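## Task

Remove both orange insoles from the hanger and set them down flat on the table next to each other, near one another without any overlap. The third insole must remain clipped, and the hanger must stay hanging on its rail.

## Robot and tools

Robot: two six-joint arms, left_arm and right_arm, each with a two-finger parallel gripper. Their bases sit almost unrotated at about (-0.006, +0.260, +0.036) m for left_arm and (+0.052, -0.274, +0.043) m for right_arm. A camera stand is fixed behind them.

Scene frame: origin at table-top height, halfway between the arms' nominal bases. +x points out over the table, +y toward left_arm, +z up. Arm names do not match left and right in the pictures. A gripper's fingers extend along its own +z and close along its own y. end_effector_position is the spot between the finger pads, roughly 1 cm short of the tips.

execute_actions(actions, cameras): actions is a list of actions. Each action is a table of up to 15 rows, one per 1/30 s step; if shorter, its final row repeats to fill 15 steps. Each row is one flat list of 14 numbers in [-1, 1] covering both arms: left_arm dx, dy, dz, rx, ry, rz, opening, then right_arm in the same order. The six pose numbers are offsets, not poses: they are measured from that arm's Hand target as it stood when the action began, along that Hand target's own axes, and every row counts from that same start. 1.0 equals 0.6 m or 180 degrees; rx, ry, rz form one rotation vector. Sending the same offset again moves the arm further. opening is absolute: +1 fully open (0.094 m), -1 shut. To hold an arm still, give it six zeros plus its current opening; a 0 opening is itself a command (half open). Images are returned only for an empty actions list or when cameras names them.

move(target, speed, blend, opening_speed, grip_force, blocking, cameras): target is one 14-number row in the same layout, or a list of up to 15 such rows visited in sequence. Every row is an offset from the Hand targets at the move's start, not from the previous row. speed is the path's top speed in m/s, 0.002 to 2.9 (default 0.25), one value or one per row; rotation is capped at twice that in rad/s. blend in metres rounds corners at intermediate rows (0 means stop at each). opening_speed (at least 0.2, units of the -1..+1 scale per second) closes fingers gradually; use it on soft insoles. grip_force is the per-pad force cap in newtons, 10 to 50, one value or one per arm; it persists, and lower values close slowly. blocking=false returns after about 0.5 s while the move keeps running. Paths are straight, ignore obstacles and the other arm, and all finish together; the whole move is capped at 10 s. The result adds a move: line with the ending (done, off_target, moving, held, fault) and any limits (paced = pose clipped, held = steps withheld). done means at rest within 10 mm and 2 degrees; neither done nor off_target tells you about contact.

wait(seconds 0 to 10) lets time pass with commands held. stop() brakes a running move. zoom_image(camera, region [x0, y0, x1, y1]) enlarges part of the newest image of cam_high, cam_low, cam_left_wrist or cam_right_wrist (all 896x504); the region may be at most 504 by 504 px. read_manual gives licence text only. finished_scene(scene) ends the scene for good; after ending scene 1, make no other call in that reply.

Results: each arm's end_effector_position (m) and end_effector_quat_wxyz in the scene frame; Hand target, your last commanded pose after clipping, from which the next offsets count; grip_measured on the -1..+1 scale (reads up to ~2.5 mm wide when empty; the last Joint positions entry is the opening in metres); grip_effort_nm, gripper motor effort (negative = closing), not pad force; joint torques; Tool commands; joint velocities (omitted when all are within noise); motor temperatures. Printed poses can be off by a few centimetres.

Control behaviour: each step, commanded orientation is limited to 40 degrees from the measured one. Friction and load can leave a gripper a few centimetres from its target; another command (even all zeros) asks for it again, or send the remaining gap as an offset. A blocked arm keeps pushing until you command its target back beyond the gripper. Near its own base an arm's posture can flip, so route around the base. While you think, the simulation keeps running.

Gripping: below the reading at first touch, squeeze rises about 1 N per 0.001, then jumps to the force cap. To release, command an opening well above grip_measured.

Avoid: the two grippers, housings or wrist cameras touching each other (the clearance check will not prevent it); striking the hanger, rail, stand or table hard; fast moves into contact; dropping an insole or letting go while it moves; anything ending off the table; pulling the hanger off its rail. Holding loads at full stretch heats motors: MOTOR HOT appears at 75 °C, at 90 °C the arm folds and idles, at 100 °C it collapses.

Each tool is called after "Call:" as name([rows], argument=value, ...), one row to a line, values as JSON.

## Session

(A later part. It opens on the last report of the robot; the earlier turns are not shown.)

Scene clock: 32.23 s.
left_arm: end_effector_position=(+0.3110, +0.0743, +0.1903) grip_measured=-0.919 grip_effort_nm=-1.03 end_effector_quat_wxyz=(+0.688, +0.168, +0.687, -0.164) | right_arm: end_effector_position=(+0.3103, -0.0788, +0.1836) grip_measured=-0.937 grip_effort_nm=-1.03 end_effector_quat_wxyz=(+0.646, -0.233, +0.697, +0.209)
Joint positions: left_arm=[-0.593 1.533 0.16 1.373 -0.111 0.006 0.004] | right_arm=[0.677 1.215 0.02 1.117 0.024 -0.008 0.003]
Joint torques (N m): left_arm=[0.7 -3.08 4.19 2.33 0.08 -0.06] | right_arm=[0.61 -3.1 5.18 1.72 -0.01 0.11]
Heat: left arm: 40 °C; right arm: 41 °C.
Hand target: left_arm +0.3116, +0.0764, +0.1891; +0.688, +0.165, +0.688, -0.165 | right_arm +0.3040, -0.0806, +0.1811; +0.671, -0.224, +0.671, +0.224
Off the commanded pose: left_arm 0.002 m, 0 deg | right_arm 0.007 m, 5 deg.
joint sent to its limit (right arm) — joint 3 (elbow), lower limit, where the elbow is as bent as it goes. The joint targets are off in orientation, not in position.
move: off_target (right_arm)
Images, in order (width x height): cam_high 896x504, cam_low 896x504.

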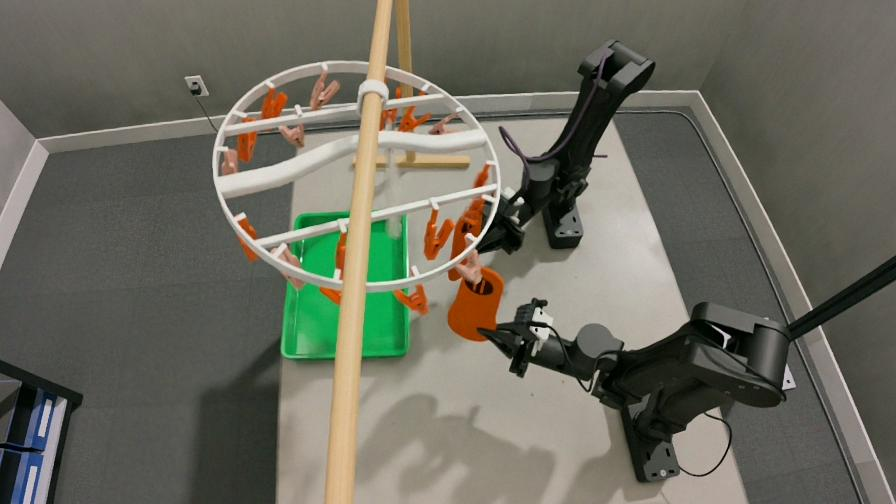

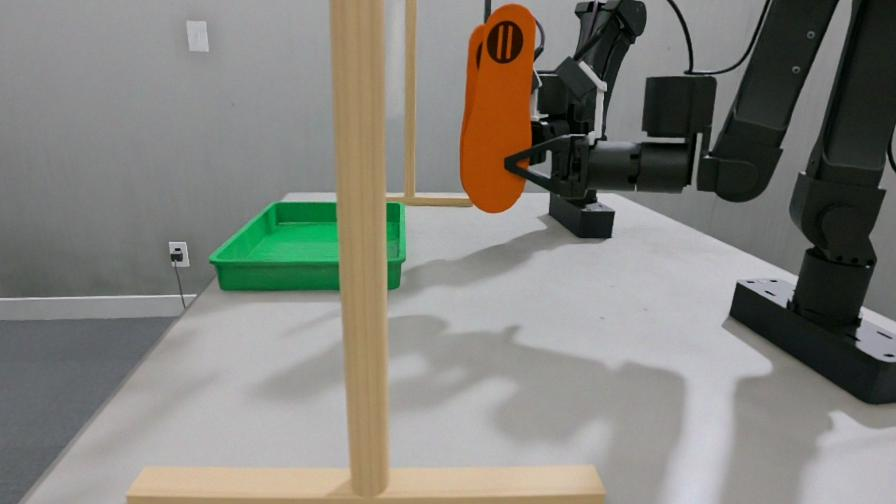

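Call:
move([
  [-0.017,0.088,-0.195,0,0,0,-1,0,0,0,0,0,0,-1],
  [-0.018,0.13,-0.088,-0.1824,-0.1824,-0.4755,-1,0,0,0,0,0,0,-1],
], speed=0.3, blend=[0.04,0], cameras=["all"])

Scene clock: 40.83 s.
left_arm: end_effector_position=(+0.2980, +0.1736, +0.1933) grip_measured=-0.919 grip_effort_nm=-1.03 end_effector_quat_wxyz=(+0.561, -0.560, +0.435, -0.426) | right_arm: end_effector_position=(+0.3103, -0.0788, +0.1834) grip_measured=-0.937 grip_effort_nm=-1.03 end_effector_quat_wxyz=(+0.646, -0.233, +0.697, +0.209)
Joint positions: left_arm=[-0.808 1.48 0.161 1.307 -1.061 -1.57 0.004] | right_arm=[0.677 1.215 0.02 1.116 0.024 -0.008 0.003]
Joint torques (N m): left_arm=[-0.55 -4.41 6.23 1.62 -0.06 0.03] | right_arm=[0.59 -2.81 5.24 1.74 -0.01 0.11]
Heat: left arm: 39 °C; right arm: 41 °C.
Hand target: left_arm +0.3000, +0.1698, +0.1999; +0.561, -0.561, +0.431, -0.431 | right_arm +0.3067, -0.0786, +0.1816; +0.642, -0.233, +0.698, +0.214 (not the last commanded pose)
Off the commanded pose: left_arm 0.008 m, 1 deg | right_arm 0.007 m, 5 deg.
move: off_target (right_arm)
camera_calibration:
cam_left_wrist: T_world_to_cam=[[0.0504338, -0.00833736, 0.998693, -0.197926], [-0.473414, -0.880684, 0.0165552, 0.317342], [0.879395, -0.47363, -0.0483633, -0.0588026], [0, 0, 0, 1]] pos_world=[0.211927, 0.249977, 0.18957]
cam_right_wrist: T_world_to_cam=[[0.612465, -0.78994, 0.0296992, -0.2514], [-0.573721, -0.470042, -0.670749, 0.286842], [0.543811, 0.393771, -0.741089, 0.114047], [0, 0, 0, 1]] pos_world=[0.256521, -0.108672, 0.284385]

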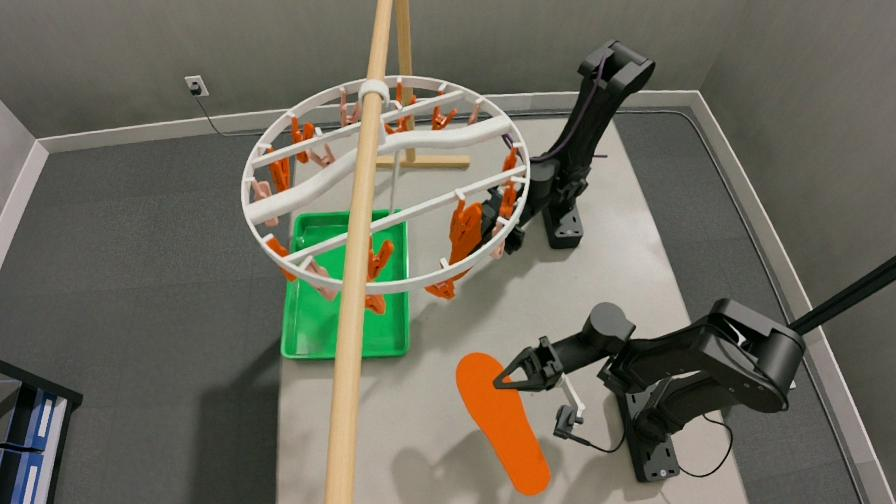

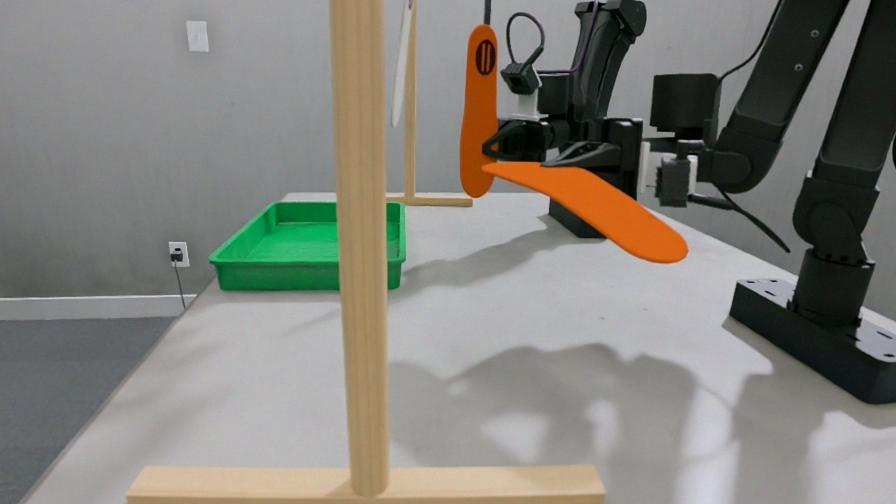

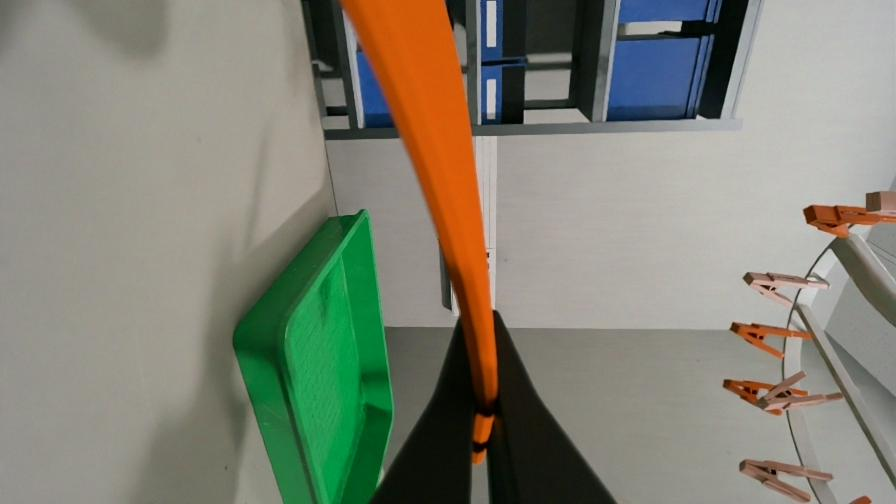

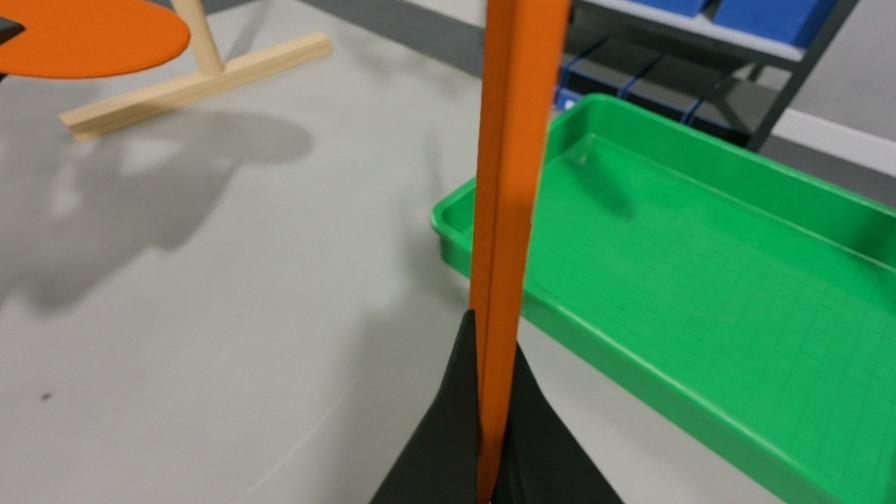

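Call:
move(target=[0.131,0.2333,0.108,-0.1389,0,0,-1,0,0,0,0,0,0,-1], speed=0.2, cameras=["all"])

Scene clock: 43.30 s.
left_arm: end_effector_position=(+0.3799, +0.1087, +0.0640) grip_measured=-0.919 grip_effort_nm=-1.03 end_effector_quat_wxyz=(-0.424, +0.664, -0.515, +0.339) | right_arm: end_effector_position=(+0.3103, -0.0788, +0.1834) grip_measured=-0.937 grip_effort_nm=-1.03 end_effector_quat_wxyz=(+0.646, -0.233, +0.697, +0.209)
Joint positions: left_arm=[-0.708 1.943 0.642 0.651 -0.826 -2.095 0.004] | right_arm=[0.677 1.215 0.02 1.116 0.024 -0.008 0.003]
Joint torques (N m): left_arm=[0.42 -5.71 6.01 1.54 -0.25 -0.01] | right_arm=[0.58 -2.81 5.23 1.74 -0.01 0.11]
Heat: left arm: 39 °C; right arm: 41 °C.
Hand target: left_arm +0.3829, +0.1107, +0.0599; -0.426, +0.669, -0.514, +0.327 | right_arm +0.3067, -0.0786, +0.1816; +0.642, -0.233, +0.698, +0.214
Off the commanded pose: left_arm 0.005 m, 2 deg | right_arm 0.004 m, 1 deg.
joint sent to its limit (left arm) — joint 6 (wrist roll), lower limit. The joint targets still meet the commanded pose.
move: done
camera_calibration:
cam_left_wrist: T_world_to_cam=[[0.43329, 0.109486, 0.89458, -0.22499], [-0.423374, -0.851529, 0.309278, 0.260251], [0.795622, -0.512749, -0.322605, -0.114173], [0, 0, 0, 1]] pos_world=[0.298508, 0.187702, 0.083949]
cam_right_wrist: T_world_to_cam=[[0.612465, -0.78994, 0.0296992, -0.2514], [-0.573721, -0.470042, -0.670749, 0.286842], [0.543811, 0.393771, -0.741089, 0.114047], [0, 0, 0, 1]] pos_world=[0.256521, -0.108672, 0.284385]

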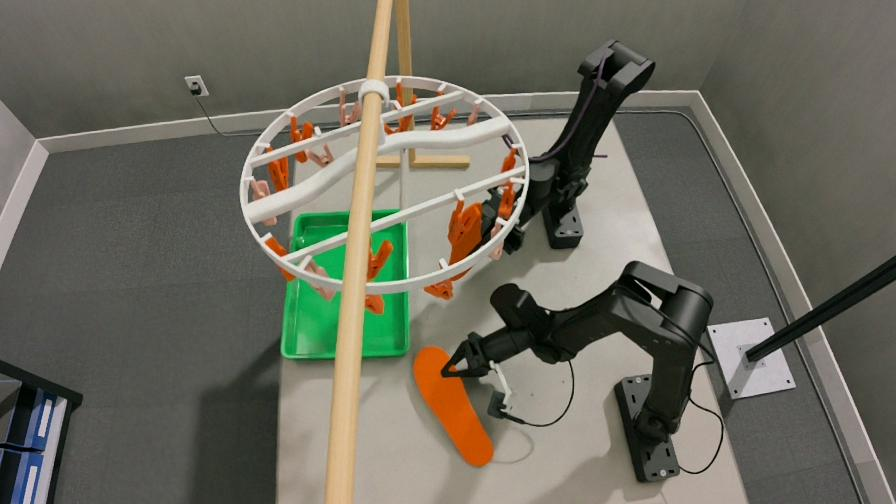

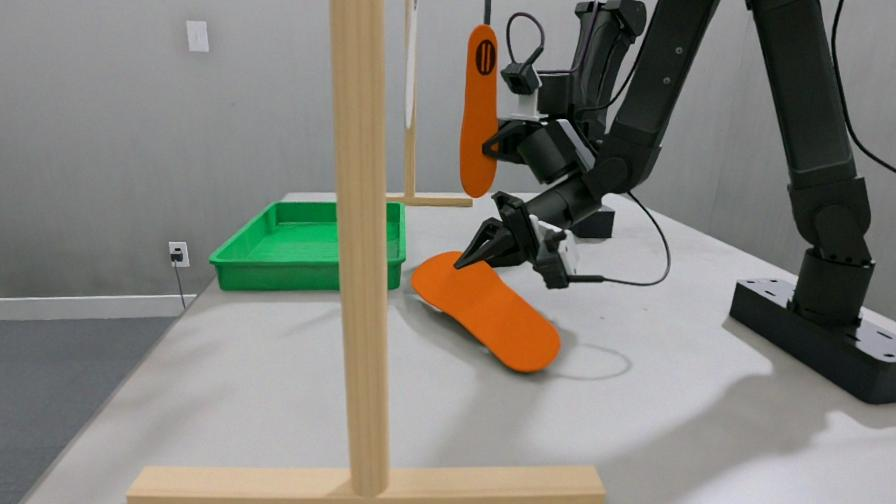

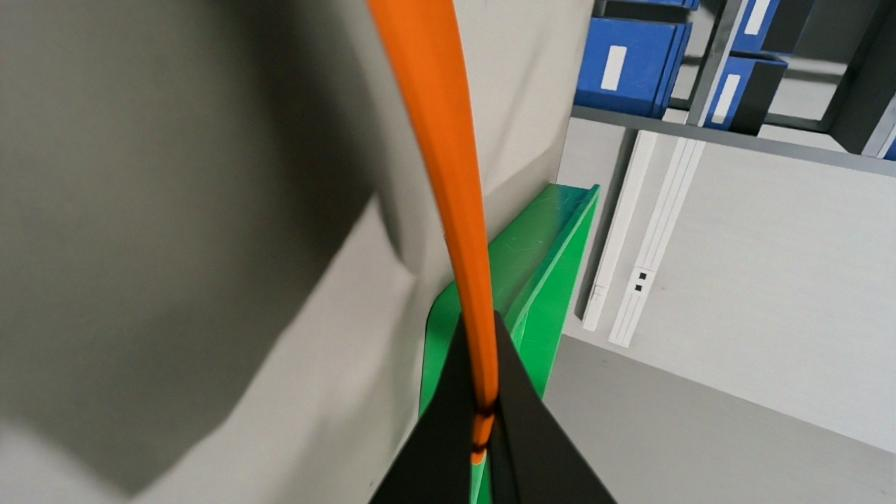

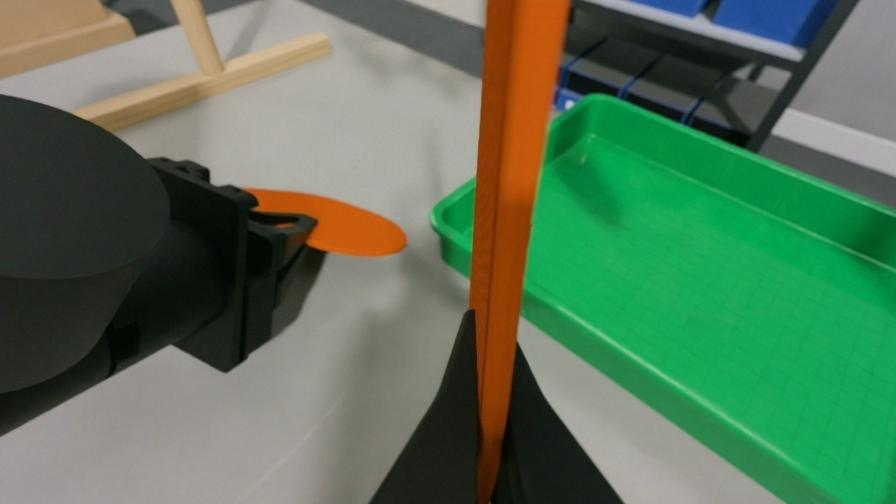

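Call:
move([
  [-0.061,0.068,-0.0075,0,0,0,-1,0,0,0,0,0,0,-1],
  [-0.061,0.068,-0.0075,0,0,0,-0.5,0,0,0,0,0,0,-1],
  [-0.061,0.068,-0.18,0,0,0,-0.5,0,0,0,0,0,0,-1],
], speed=[0.08,0.1,0.15], opening_speed=1.0, cameras=["cam_high","cam_low"])

Scene clock: 48.33 s.
left_arm: end_effector_position=(+0.2654, +0.1128, +0.0683) grip_measured=-0.503 grip_effort_nm=0.17 end_effector_quat_wxyz=(-0.439, +0.588, -0.559, +0.386) | right_arm: end_effector_position=(+0.3103, -0.0788, +0.1834) grip_measured=-0.937 grip_effort_nm=-1.03 end_effector_quat_wxyz=(+0.646, -0.233, +0.697, +0.209)
Joint positions: left_arm=[-1.025 1.786 0.208 0.938 -1.013 -2.095 0.023] | right_arm=[0.677 1.215 0.02 1.116 0.024 -0.008 0.003]
Joint torques (N m): left_arm=[-0.73 -4.82 2.07 1.62 -0.37 0] | right_arm=[0.59 -2.81 5.23 1.74 -0.02 0.11]
Heat: left arm: 38 °C; right arm: 41 °C.
Hand target: left_arm +0.2622, +0.1163, +0.0685; -0.426, +0.669, -0.514, +0.327 | right_arm +0.3067, -0.0786, +0.1816; +0.642, -0.233, +0.698, +0.214
Off the commanded pose: left_arm 0.005 m, 13 deg | right_arm 0.004 m, 1 deg.
joint sent to its limit (left arm) — joint 6 (wrist roll), lower limit. The joint targets are off in orientation, not in position.
move: off_target (left_arm); target 2's new opening was sent with left_arm's hand 0.011 m and 2 deg from that target
Images, in order (width x height): cam_high 896x504, cam_low 896x504.

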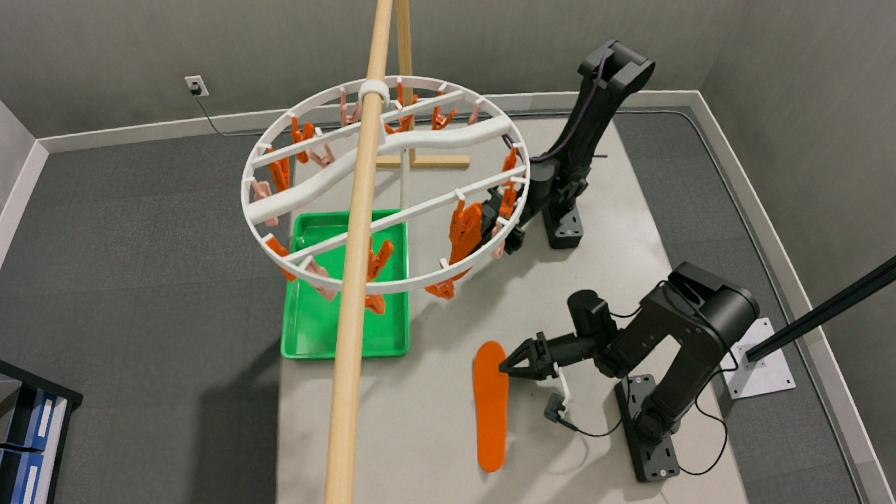

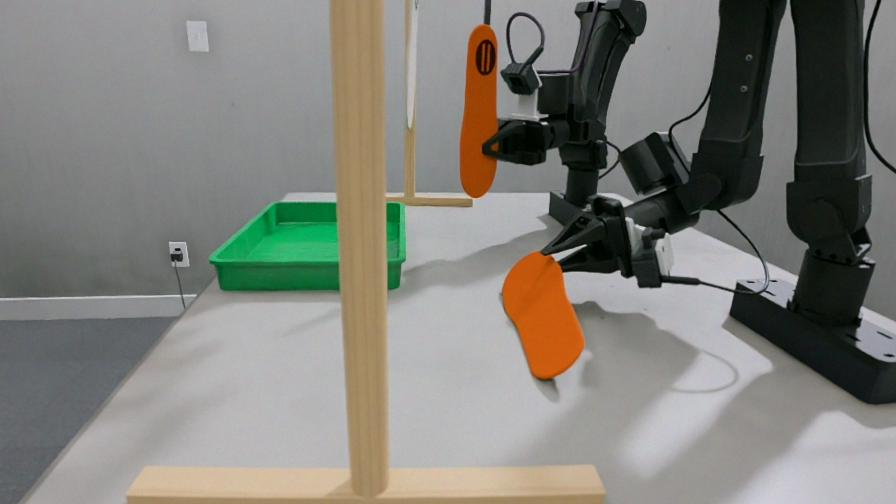

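Call:
move([
  [0,0,0.0,0,0,0,-1,0,0,0,0,0,0,-1],
  [0,-0.0807,0.1337,0,0,0,-1,0,0,0,0,0,0,-1],
  [0,0.007,0.1745,0,0,0,-1,0,0,0,0,0,0,-1],
], speed=[0.1,0.15,0.08], opening_speed=1.0, cameras=["cam_high","cam_low","cam_left_wrist"])

Scene clock: 53.90 s.
left_arm: end_effector_position=(+0.3548, +0.1351, +0.0275) grip_measured=-0.936 grip_effort_nm=-1.03 end_effector_quat_wxyz=(-0.423, +0.667, -0.511, +0.340) | right_arm: end_effector_position=(+0.3103, -0.0788, +0.1834) grip_measured=-0.937 grip_effort_nm=-1.03 end_effector_quat_wxyz=(+0.646, -0.233, +0.697, +0.209)
Joint positions: left_arm=[-0.693 2.053 0.485 0.925 -0.817 -2.095 0.003] | right_arm=[0.677 1.215 0.02 1.116 0.024 -0.008 0.003]
Joint torques (N m): left_arm=[0.23 -5.24 2.5 1.68 -0.25 -0.03] | right_arm=[0.59 -2.81 5.23 1.74 -0.02 0.11]
Heat: left arm: 38 °C; right arm: 40 °C.
Hand target: left_arm +0.3522, +0.1404, +0.0204; -0.426, +0.669, -0.514, +0.327 | right_arm +0.3067, -0.0786, +0.1816; +0.642, -0.233, +0.698, +0.214
Off the commanded pose: left_arm 0.009 m, 2 deg | right_arm 0.004 m, 1 deg.
joint sent to its limit (left arm) — joint 6 (wrist roll), lower limit. The joint targets still meet the commanded pose.
move: done
camera_calibration:
cam_left_wrist: T_world_to_cam=[[0.430901, 0.120184, 0.89436, -0.184948], [-0.418098, -0.851708, 0.315892, 0.281336], [0.799699, -0.510048, -0.316753, -0.0943869], [0, 0, 0, 1]] pos_world=[0.272801, 0.213702, 0.0466409]
Images, in order (width x height): cam_high 896x504, cam_low 896x504, cam_left_wrist 896x504.

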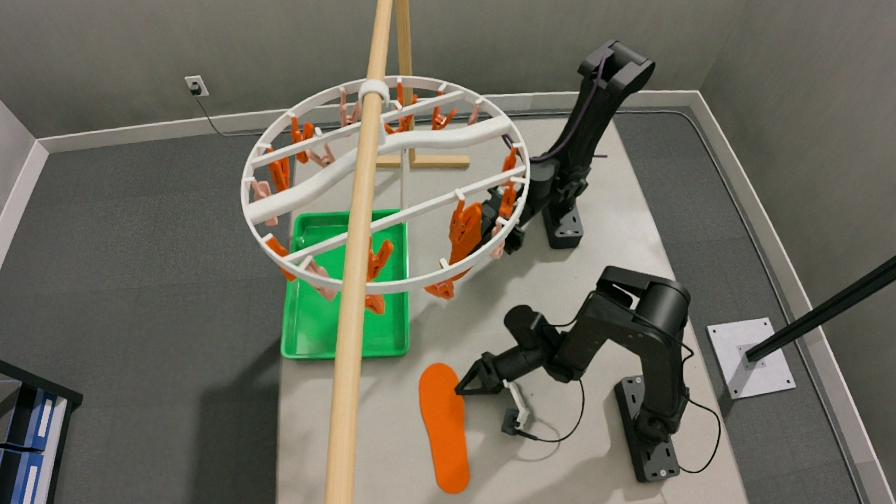

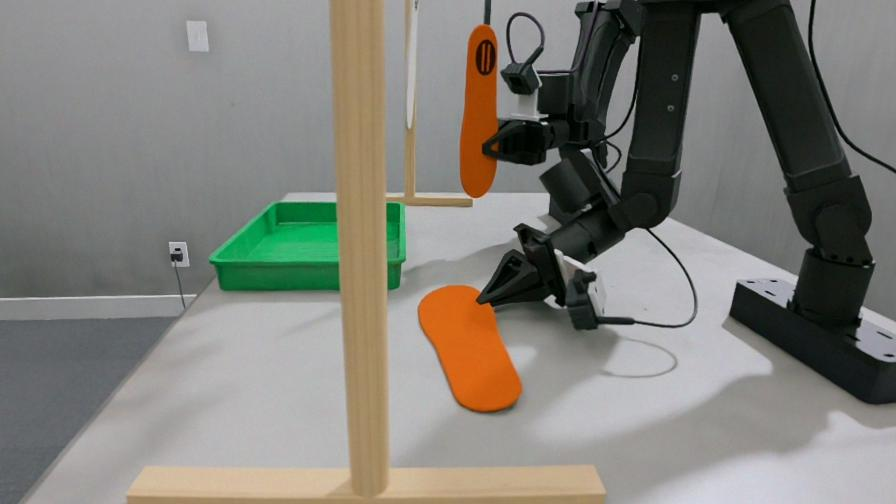

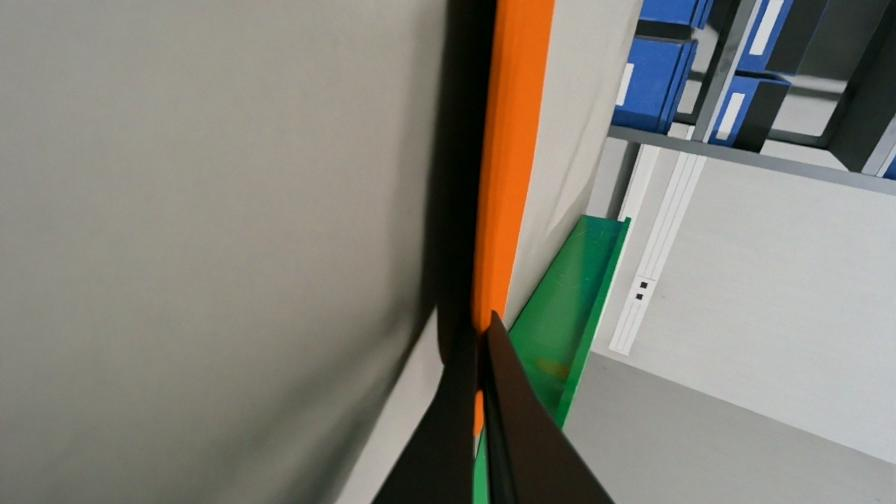

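Call:
move([
  [0,-0.009,-0.004,0,0,0,-0.35,0,0,0,0,0,0,-1],
  [0,0.062,-0.156,0,0,0,-0.35,0,0,0,0,0,0,-1],
], speed=[0.05,0.2], opening_speed=1.0, cameras=["cam_high","cam_low","cam_left_wrist"])

Scene clock: 57.00 s.
left_arm: end_effector_position=(+0.2581, +0.1111, +0.0310) grip_measured=-0.353 grip_effort_nm=0.17 end_effector_quat_wxyz=(-0.441, +0.581, -0.554, +0.401) | right_arm: end_effector_position=(+0.3103, -0.0788, +0.1834) grip_measured=-0.937 grip_effort_nm=-1.03 end_effector_quat_wxyz=(+0.646, -0.233, +0.697, +0.209)
Joint positions: left_arm=[-1.063 2.17 0.196 1.359 -1.044 -2.095 0.03] | right_arm=[0.677 1.215 0.02 1.116 0.024 -0.008 0.003]
Joint torques (N m): left_arm=[-0.65 -3.89 0.38 1.62 -0.32 -0.02] | right_arm=[0.57 -2.81 5.24 1.74 -0.02 0.11]
Heat: left arm: 38 °C; right arm: 40 °C.
Hand target: left_arm +0.2551, +0.1144, +0.0264; -0.426, +0.669, -0.514, +0.327 | right_arm +0.3067, -0.0786, +0.1816; +0.642, -0.233, +0.698, +0.214
Off the commanded pose: left_arm 0.007 m, 14 deg | right_arm 0.004 m, 1 deg.
joint sent to its limit (left arm) — joint 6 (wrist roll), lower limit. The joint targets are off in orientation, not in position.
move: off_target (left_arm)
camera_calibration:
cam_left_wrist: T_world_to_cam=[[0.329944, -0.0105448, 0.943942, -0.104478], [-0.600353, -0.774013, 0.2012, 0.261353], [0.728501, -0.633082, -0.261712, 0.00209412], [0, 0, 0, 1]] pos_world=[0.18985, 0.202515, 0.0465852]
Images, in order (width x height): cam_high 896x504, cam_low 896x504, cam_left_wrist 896x504.

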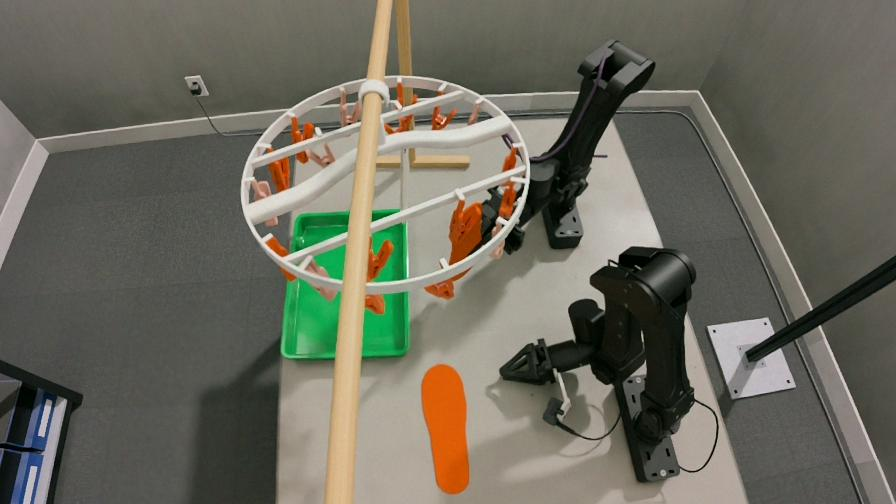

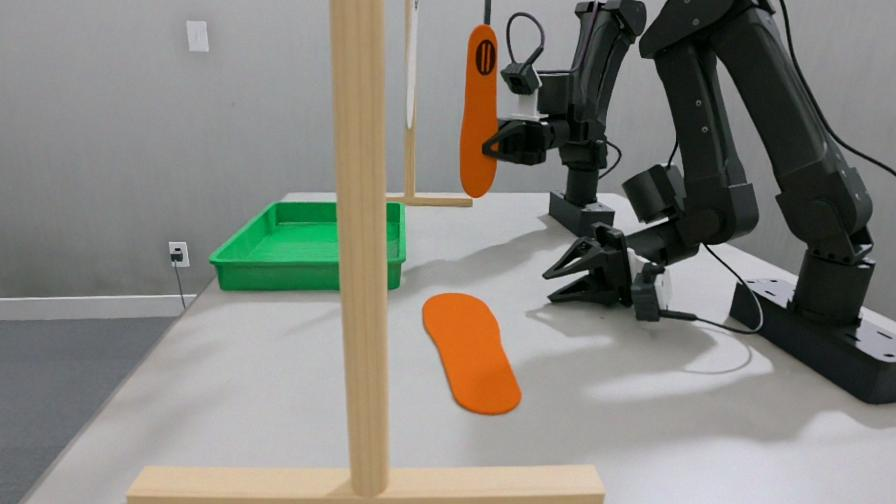

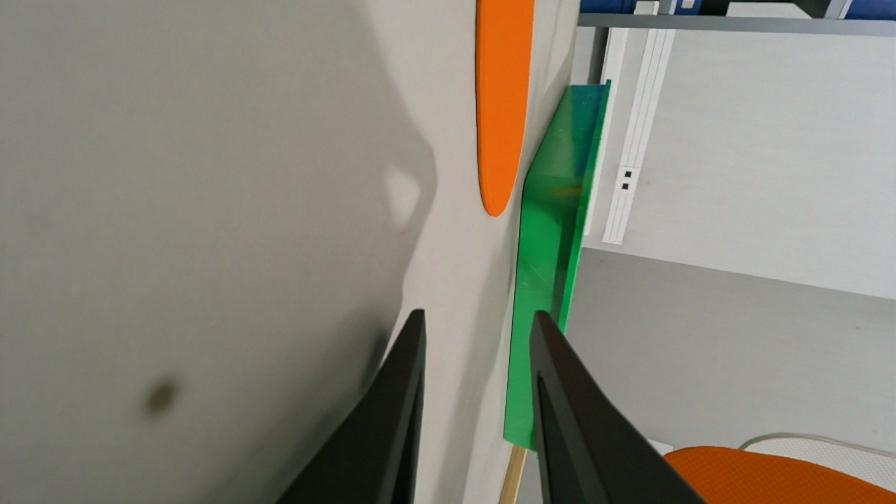

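Call:
move([
  [-0.08,-0.236,-0.086,0,0,0,-0.35,0,0,0,0,0,0,-1],
  [-0.553,-0.4035,-0.12,0.0436,-0.1713,0.47,-0.35,0.0365,0.03,-0.037,0,0,0,-1],
  [-0.553,-0.4035,-0.12,0.0436,-0.1713,0.47,-0.35,-0.0385,0.2123,0.1002,0.1584,0.118,-0.4779,-1],
], speed=0.4, blend=[0.03,0.02,0], cameras=["cam_high","cam_low","cam_right_wrist"])

Scene clock: 68.00 s.
left_arm: end_effector_position=(+0.2060, +0.4437, +0.2821) grip_measured=-0.353 grip_effort_nm=0.16 end_effector_quat_wxyz=(+0.686, -0.183, +0.680, +0.182) | right_arm: end_effector_position=(+0.2813, +0.0606, +0.2012) grip_measured=-0.937 grip_effort_nm=-1.03 end_effector_quat_wxyz=(+0.518, -0.526, +0.476, -0.478)
Joint positions: left_arm=[1.019 0.488 0.254 0.243 0.504 -0.007 0.03] | right_arm=[1.432 1.909 0.708 1.175 1.323 -1.555 0.003]
Joint torques (N m): left_arm=[0.57 0.9 6.71 2.21 0.09 0.08] | right_arm=[0.57 -7.19 5.27 1.52 0.14 0]
Heat: left arm: 37 °C; right arm: 40 °C.
Hand target: left_arm +0.2052, +0.4443, +0.2763; +0.683, -0.183, +0.683, +0.183 | right_arm +0.2797, +0.0604, +0.1996; +0.521, -0.521, +0.478, -0.477
Off the commanded pose: left_arm 0.006 m, 0 deg | right_arm 0.002 m, 1 deg.
move: done
camera_calibration:
cam_right_wrist: T_world_to_cam=[[0.0252899, 0.0337809, 0.999109, -0.203823], [-0.616098, -0.786539, 0.0421887, 0.23526], [0.787263, -0.616616, 0.000920845, -0.0684149], [0, 0, 0, 1]] pos_world=[0.203959, 0.149741, 0.193779]
Images, in order (width x height): cam_high 896x504, cam_low 896x504, cam_right_wrist 896x504.

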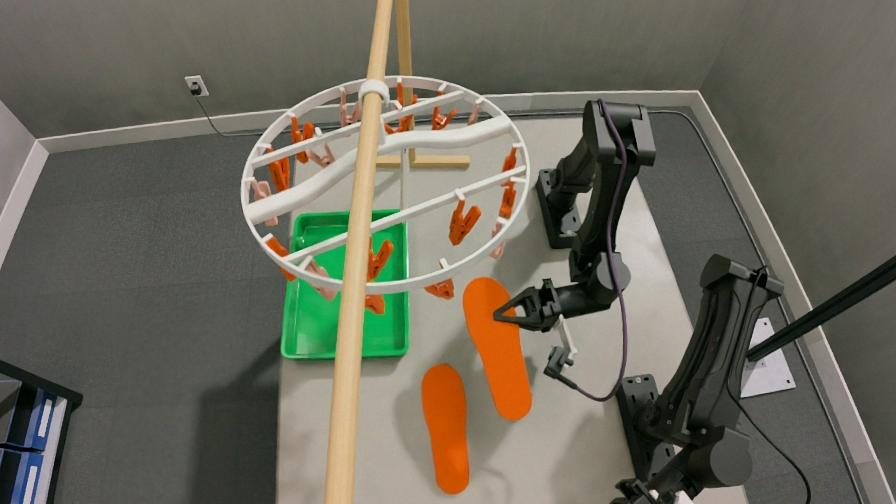

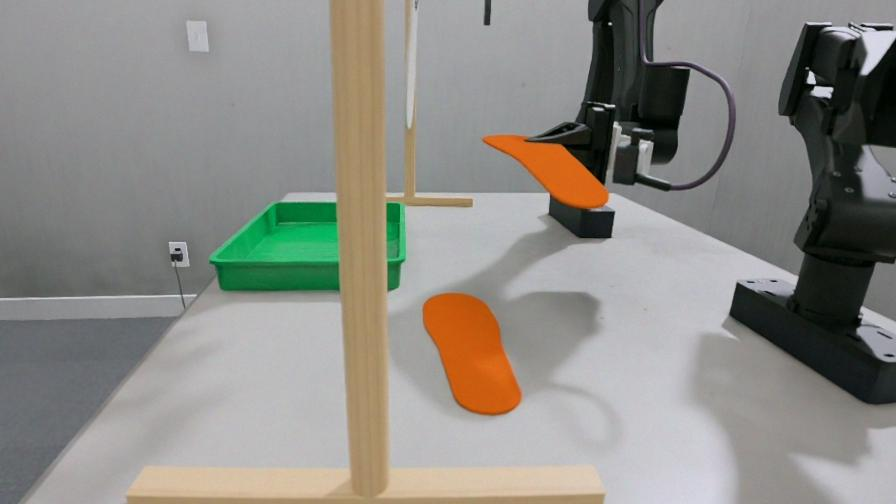

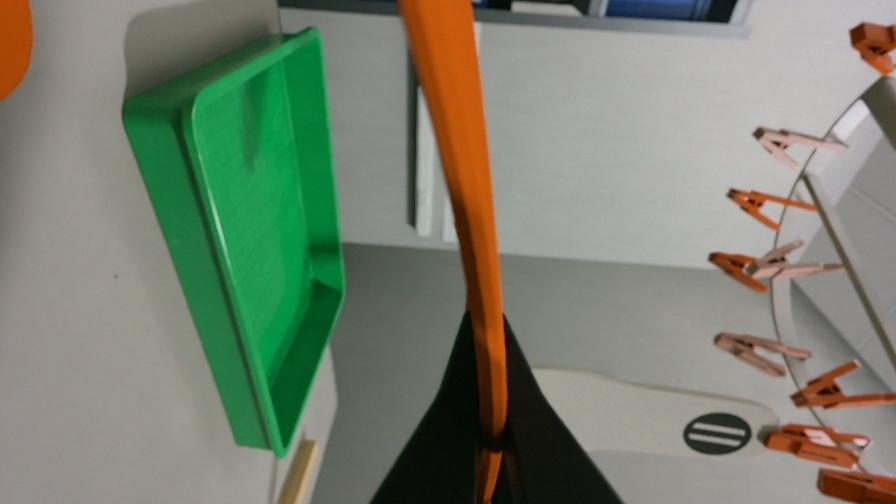

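Call:
move(target=[0,0,0,0,0,0,-0.35,-0.0625,0.2417,-0.0448,-0.1389,0.0167,0,-1], speed=0.2, cameras=["cam_high","cam_low","cam_right_wrist"])

Scene clock: 71.17 s.
left_arm: end_effector_position=(+0.2060, +0.4437, +0.2821) grip_measured=-0.353 grip_effort_nm=0.16 end_effector_quat_wxyz=(+0.686, -0.183, +0.680, +0.182) | right_arm: end_effector_position=(+0.2482, +0.0896, +0.0527) grip_measured=-0.937 grip_effort_nm=-1.03 end_effector_quat_wxyz=(-0.378, +0.618, -0.578, +0.376)
Joint positions: left_arm=[1.019 0.488 0.254 0.243 0.504 -0.007 0.03] | right_arm=[1.494 2.164 1.115 -0.257 1.108 -0.325 0.003]
Joint velocities: left_arm=[-0.007 0.017 -0.007 -0.007 -0.154 -0.022 0.001] | right_arm=[within noise]
Joint torques (N m): left_arm=[0.55 0.87 6.5 2.22 0.13 0.09] | right_arm=[0.08 -9.29 8.23 0.52 0.72 0.18]
Heat: left arm: 37 °C; right arm: 40 °C.
Hand target: left_arm +0.2052, +0.4443, +0.2763; +0.683, -0.183, +0.683, +0.183 | right_arm +0.2495, +0.0956, +0.0546; -0.384, +0.609, -0.583, +0.376
Off the commanded pose: left_arm 0.006 m, 0 deg | right_arm 0.006 m, 1 deg.
move: done
camera_calibration:
cam_right_wrist: T_world_to_cam=[[0.448204, 0.0690535, 0.89126, -0.158003], [-0.569195, -0.746736, 0.344097, 0.212914], [0.689297, -0.661527, -0.295385, 0.0195846], [0, 0, 0, 1]] pos_world=[0.178507, 0.182857, 0.0733442]
Images, in order (width x height): cam_high 896x504, cam_low 896x504, cam_right_wrist 896x504.

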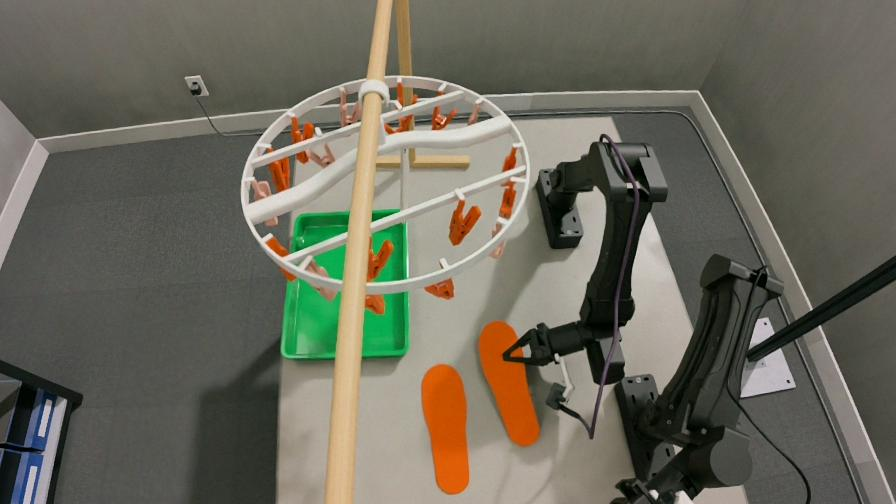

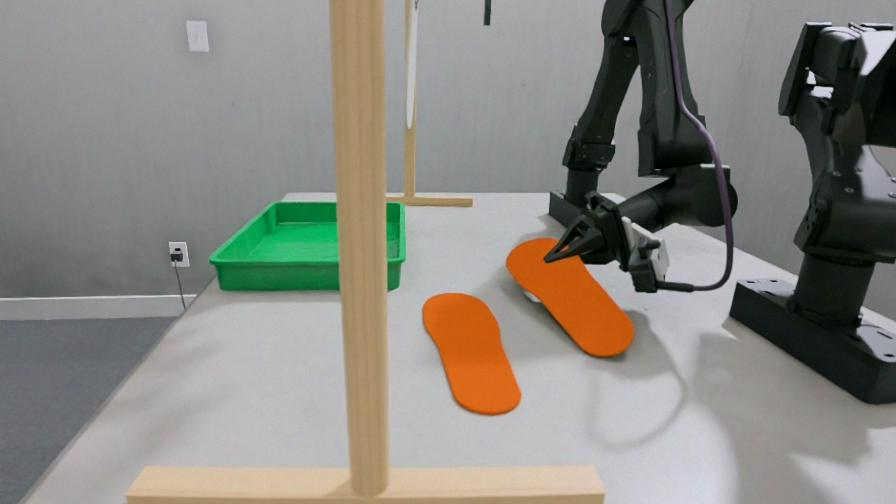

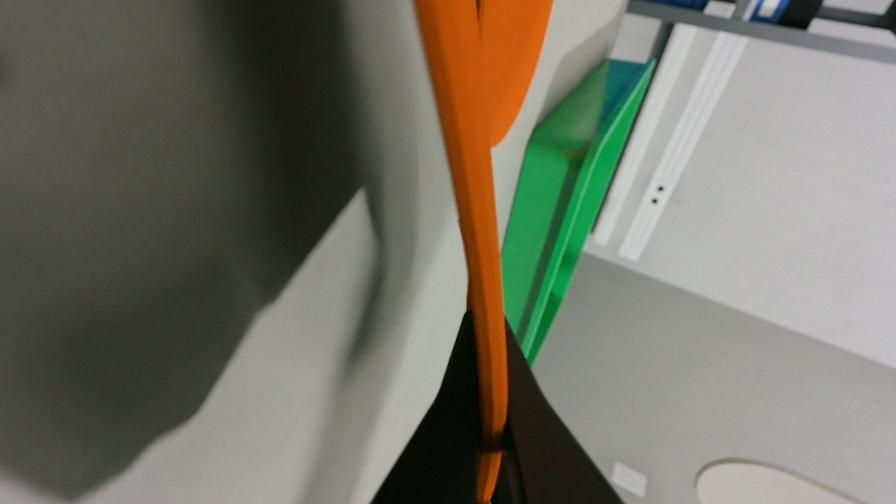

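Call:
move(target=[0,0,0,0,0,0,-0.35,-0.0667,-0.0388,-0.0155,0,0.0604,0.0282,-1], speed=0.15, cameras=["cam_high","cam_low"])

Scene clock: 74.50 s.
left_arm: end_effector_position=(+0.2060, +0.4437, +0.2821) grip_measured=-0.353 grip_effort_nm=0.16 end_effector_quat_wxyz=(+0.686, -0.183, +0.680, +0.182) | right_arm: end_effector_position=(+0.2505, +0.1291, +0.0776) grip_measured=-0.937 grip_effort_nm=-1.03 end_effector_quat_wxyz=(+0.333, -0.551, +0.643, -0.415)
Joint positions: left_arm=[1.019 0.488 0.254 0.243 0.504 -0.007 0.03] | right_arm=[1.498 2.438 1.755 -1.084 1.113 0.185 0.003]
Joint torques (N m): left_arm=[0.5 0.8 6.41 2.21 0.09 0.11] | right_arm=[0.68 -11.66 9.2 -0.16 0.77 0.2]
Heat: left arm: 37 °C; right arm: 39 °C.
Hand target: left_arm +0.2052, +0.4443, +0.2763; +0.683, -0.183, +0.683, +0.183 | right_arm +0.2495, +0.1358, +0.0792; +0.343, -0.545, +0.643, -0.415
Off the commanded pose: left_arm 0.006 m, 0 deg | right_arm 0.007 m, 1 deg.
move: done
Images, in order (width x height): cam_high 896x504, cam_low 896x504.

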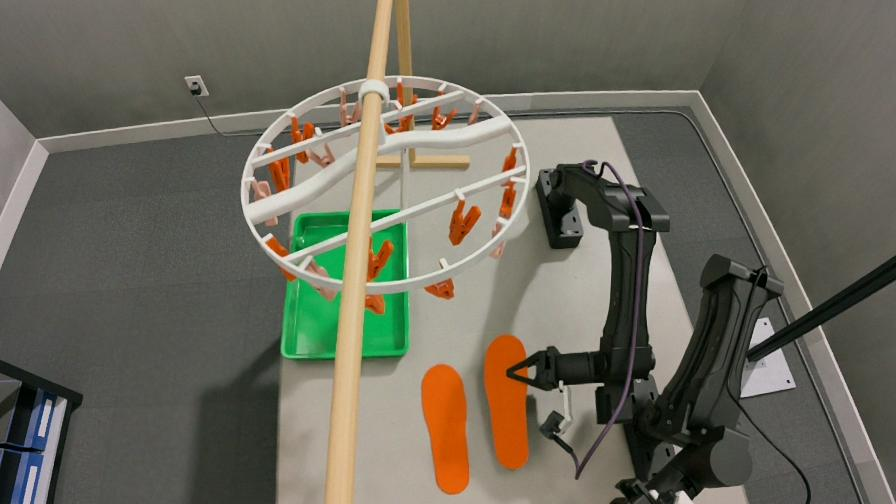

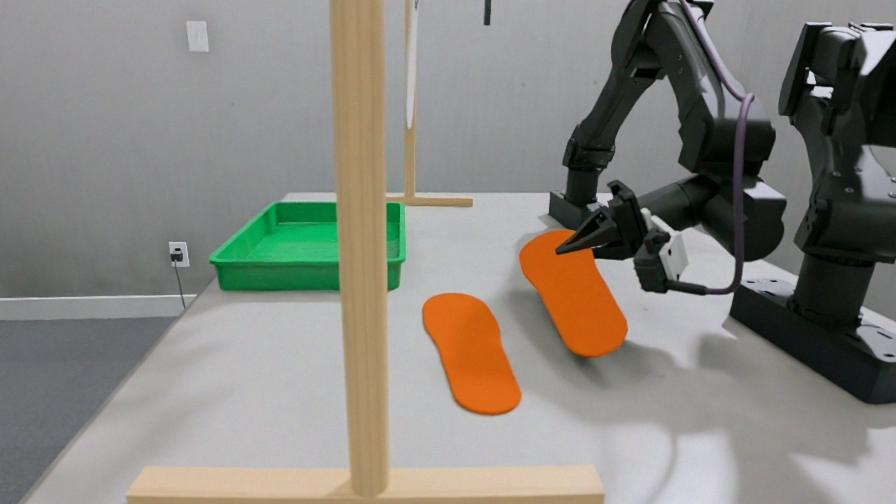

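Call:
move(target=[0,0,0,0,0,0,-0.35,-0.017,0.0795,0.058,0,0,0,-1], speed=0.08, cameras=["cam_high","cam_low","cam_right_wrist"])

Scene clock: 77.10 s.
left_arm: end_effector_position=(+0.2060, +0.4437, +0.2821) grip_measured=-0.353 grip_effort_nm=0.16 end_effector_quat_wxyz=(+0.686, -0.183, +0.680, +0.182) | right_arm: end_effector_position=(+0.2567, +0.1329, +0.0185) grip_measured=-0.937 grip_effort_nm=-1.03 end_effector_quat_wxyz=(+0.326, -0.556, +0.638, -0.421)
Joint positions: left_arm=[1.019 0.488 0.254 0.243 0.504 -0.007 0.03] | right_arm=[1.484 2.576 1.76 -0.941 1.113 0.149 0.003]
Joint torques (N m): left_arm=[0.66 0.85 6.35 2.19 0.1 0.04] | right_arm=[-0.59 -12.53 8.91 0.15 0.83 -0.01]
Heat: left arm: 37 °C; right arm: 39 °C.
Hand target: left_arm +0.2052, +0.4443, +0.2763; +0.683, -0.183, +0.683, +0.183 | right_arm +0.2625, +0.1433, +0.0213; +0.343, -0.544, +0.643, -0.415
Off the commanded pose: left_arm 0.006 m, 0 deg | right_arm 0.012 m, 3 deg.
move: off_target (right_arm)
camera_calibration:
cam_right_wrist: T_world_to_cam=[[0.459207, -0.0092843, 0.888281, -0.126749], [-0.714883, -0.597443, 0.363323, 0.27906], [0.527324, -0.801858, -0.280987, 0.092326], [0, 0, 0, 1]] pos_world=[0.209014, 0.239578, 0.0371422]
Images, in order (width x height): cam_high 896x504, cam_low 896x504, cam_right_wrist 896x504.

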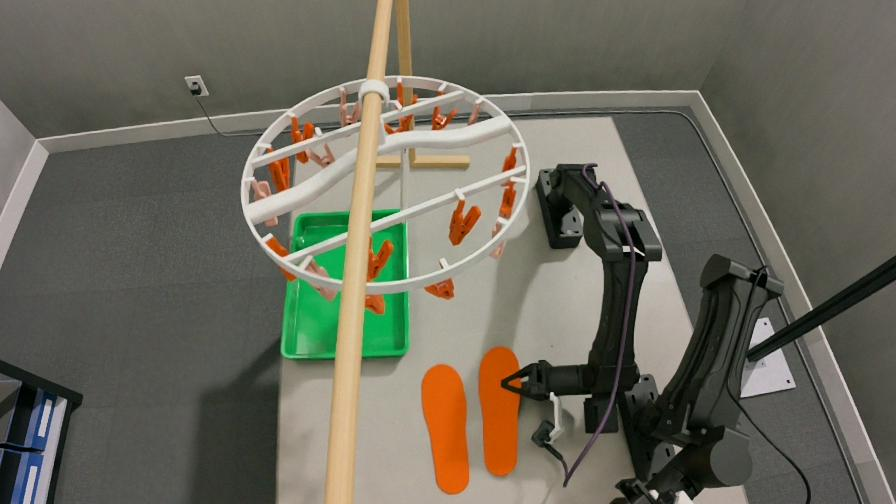

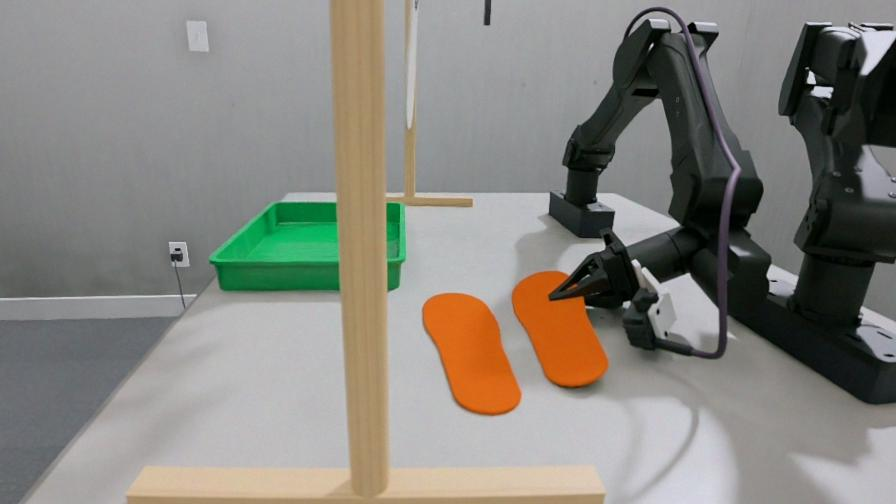

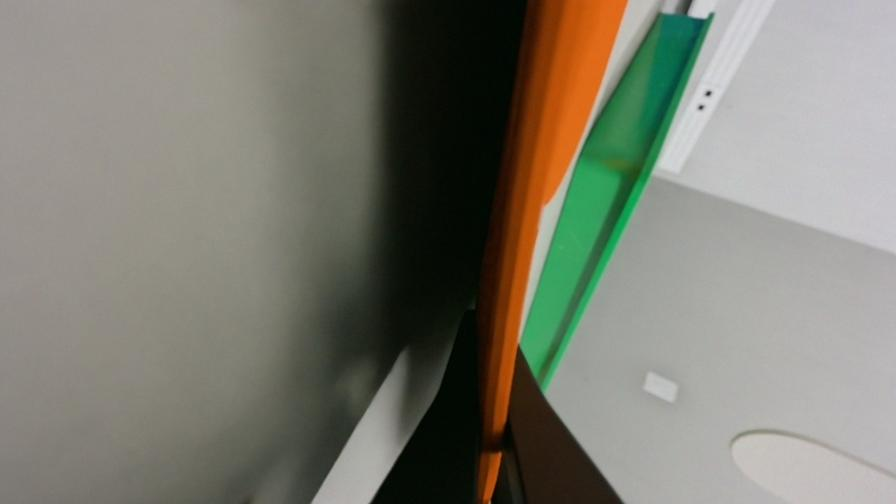

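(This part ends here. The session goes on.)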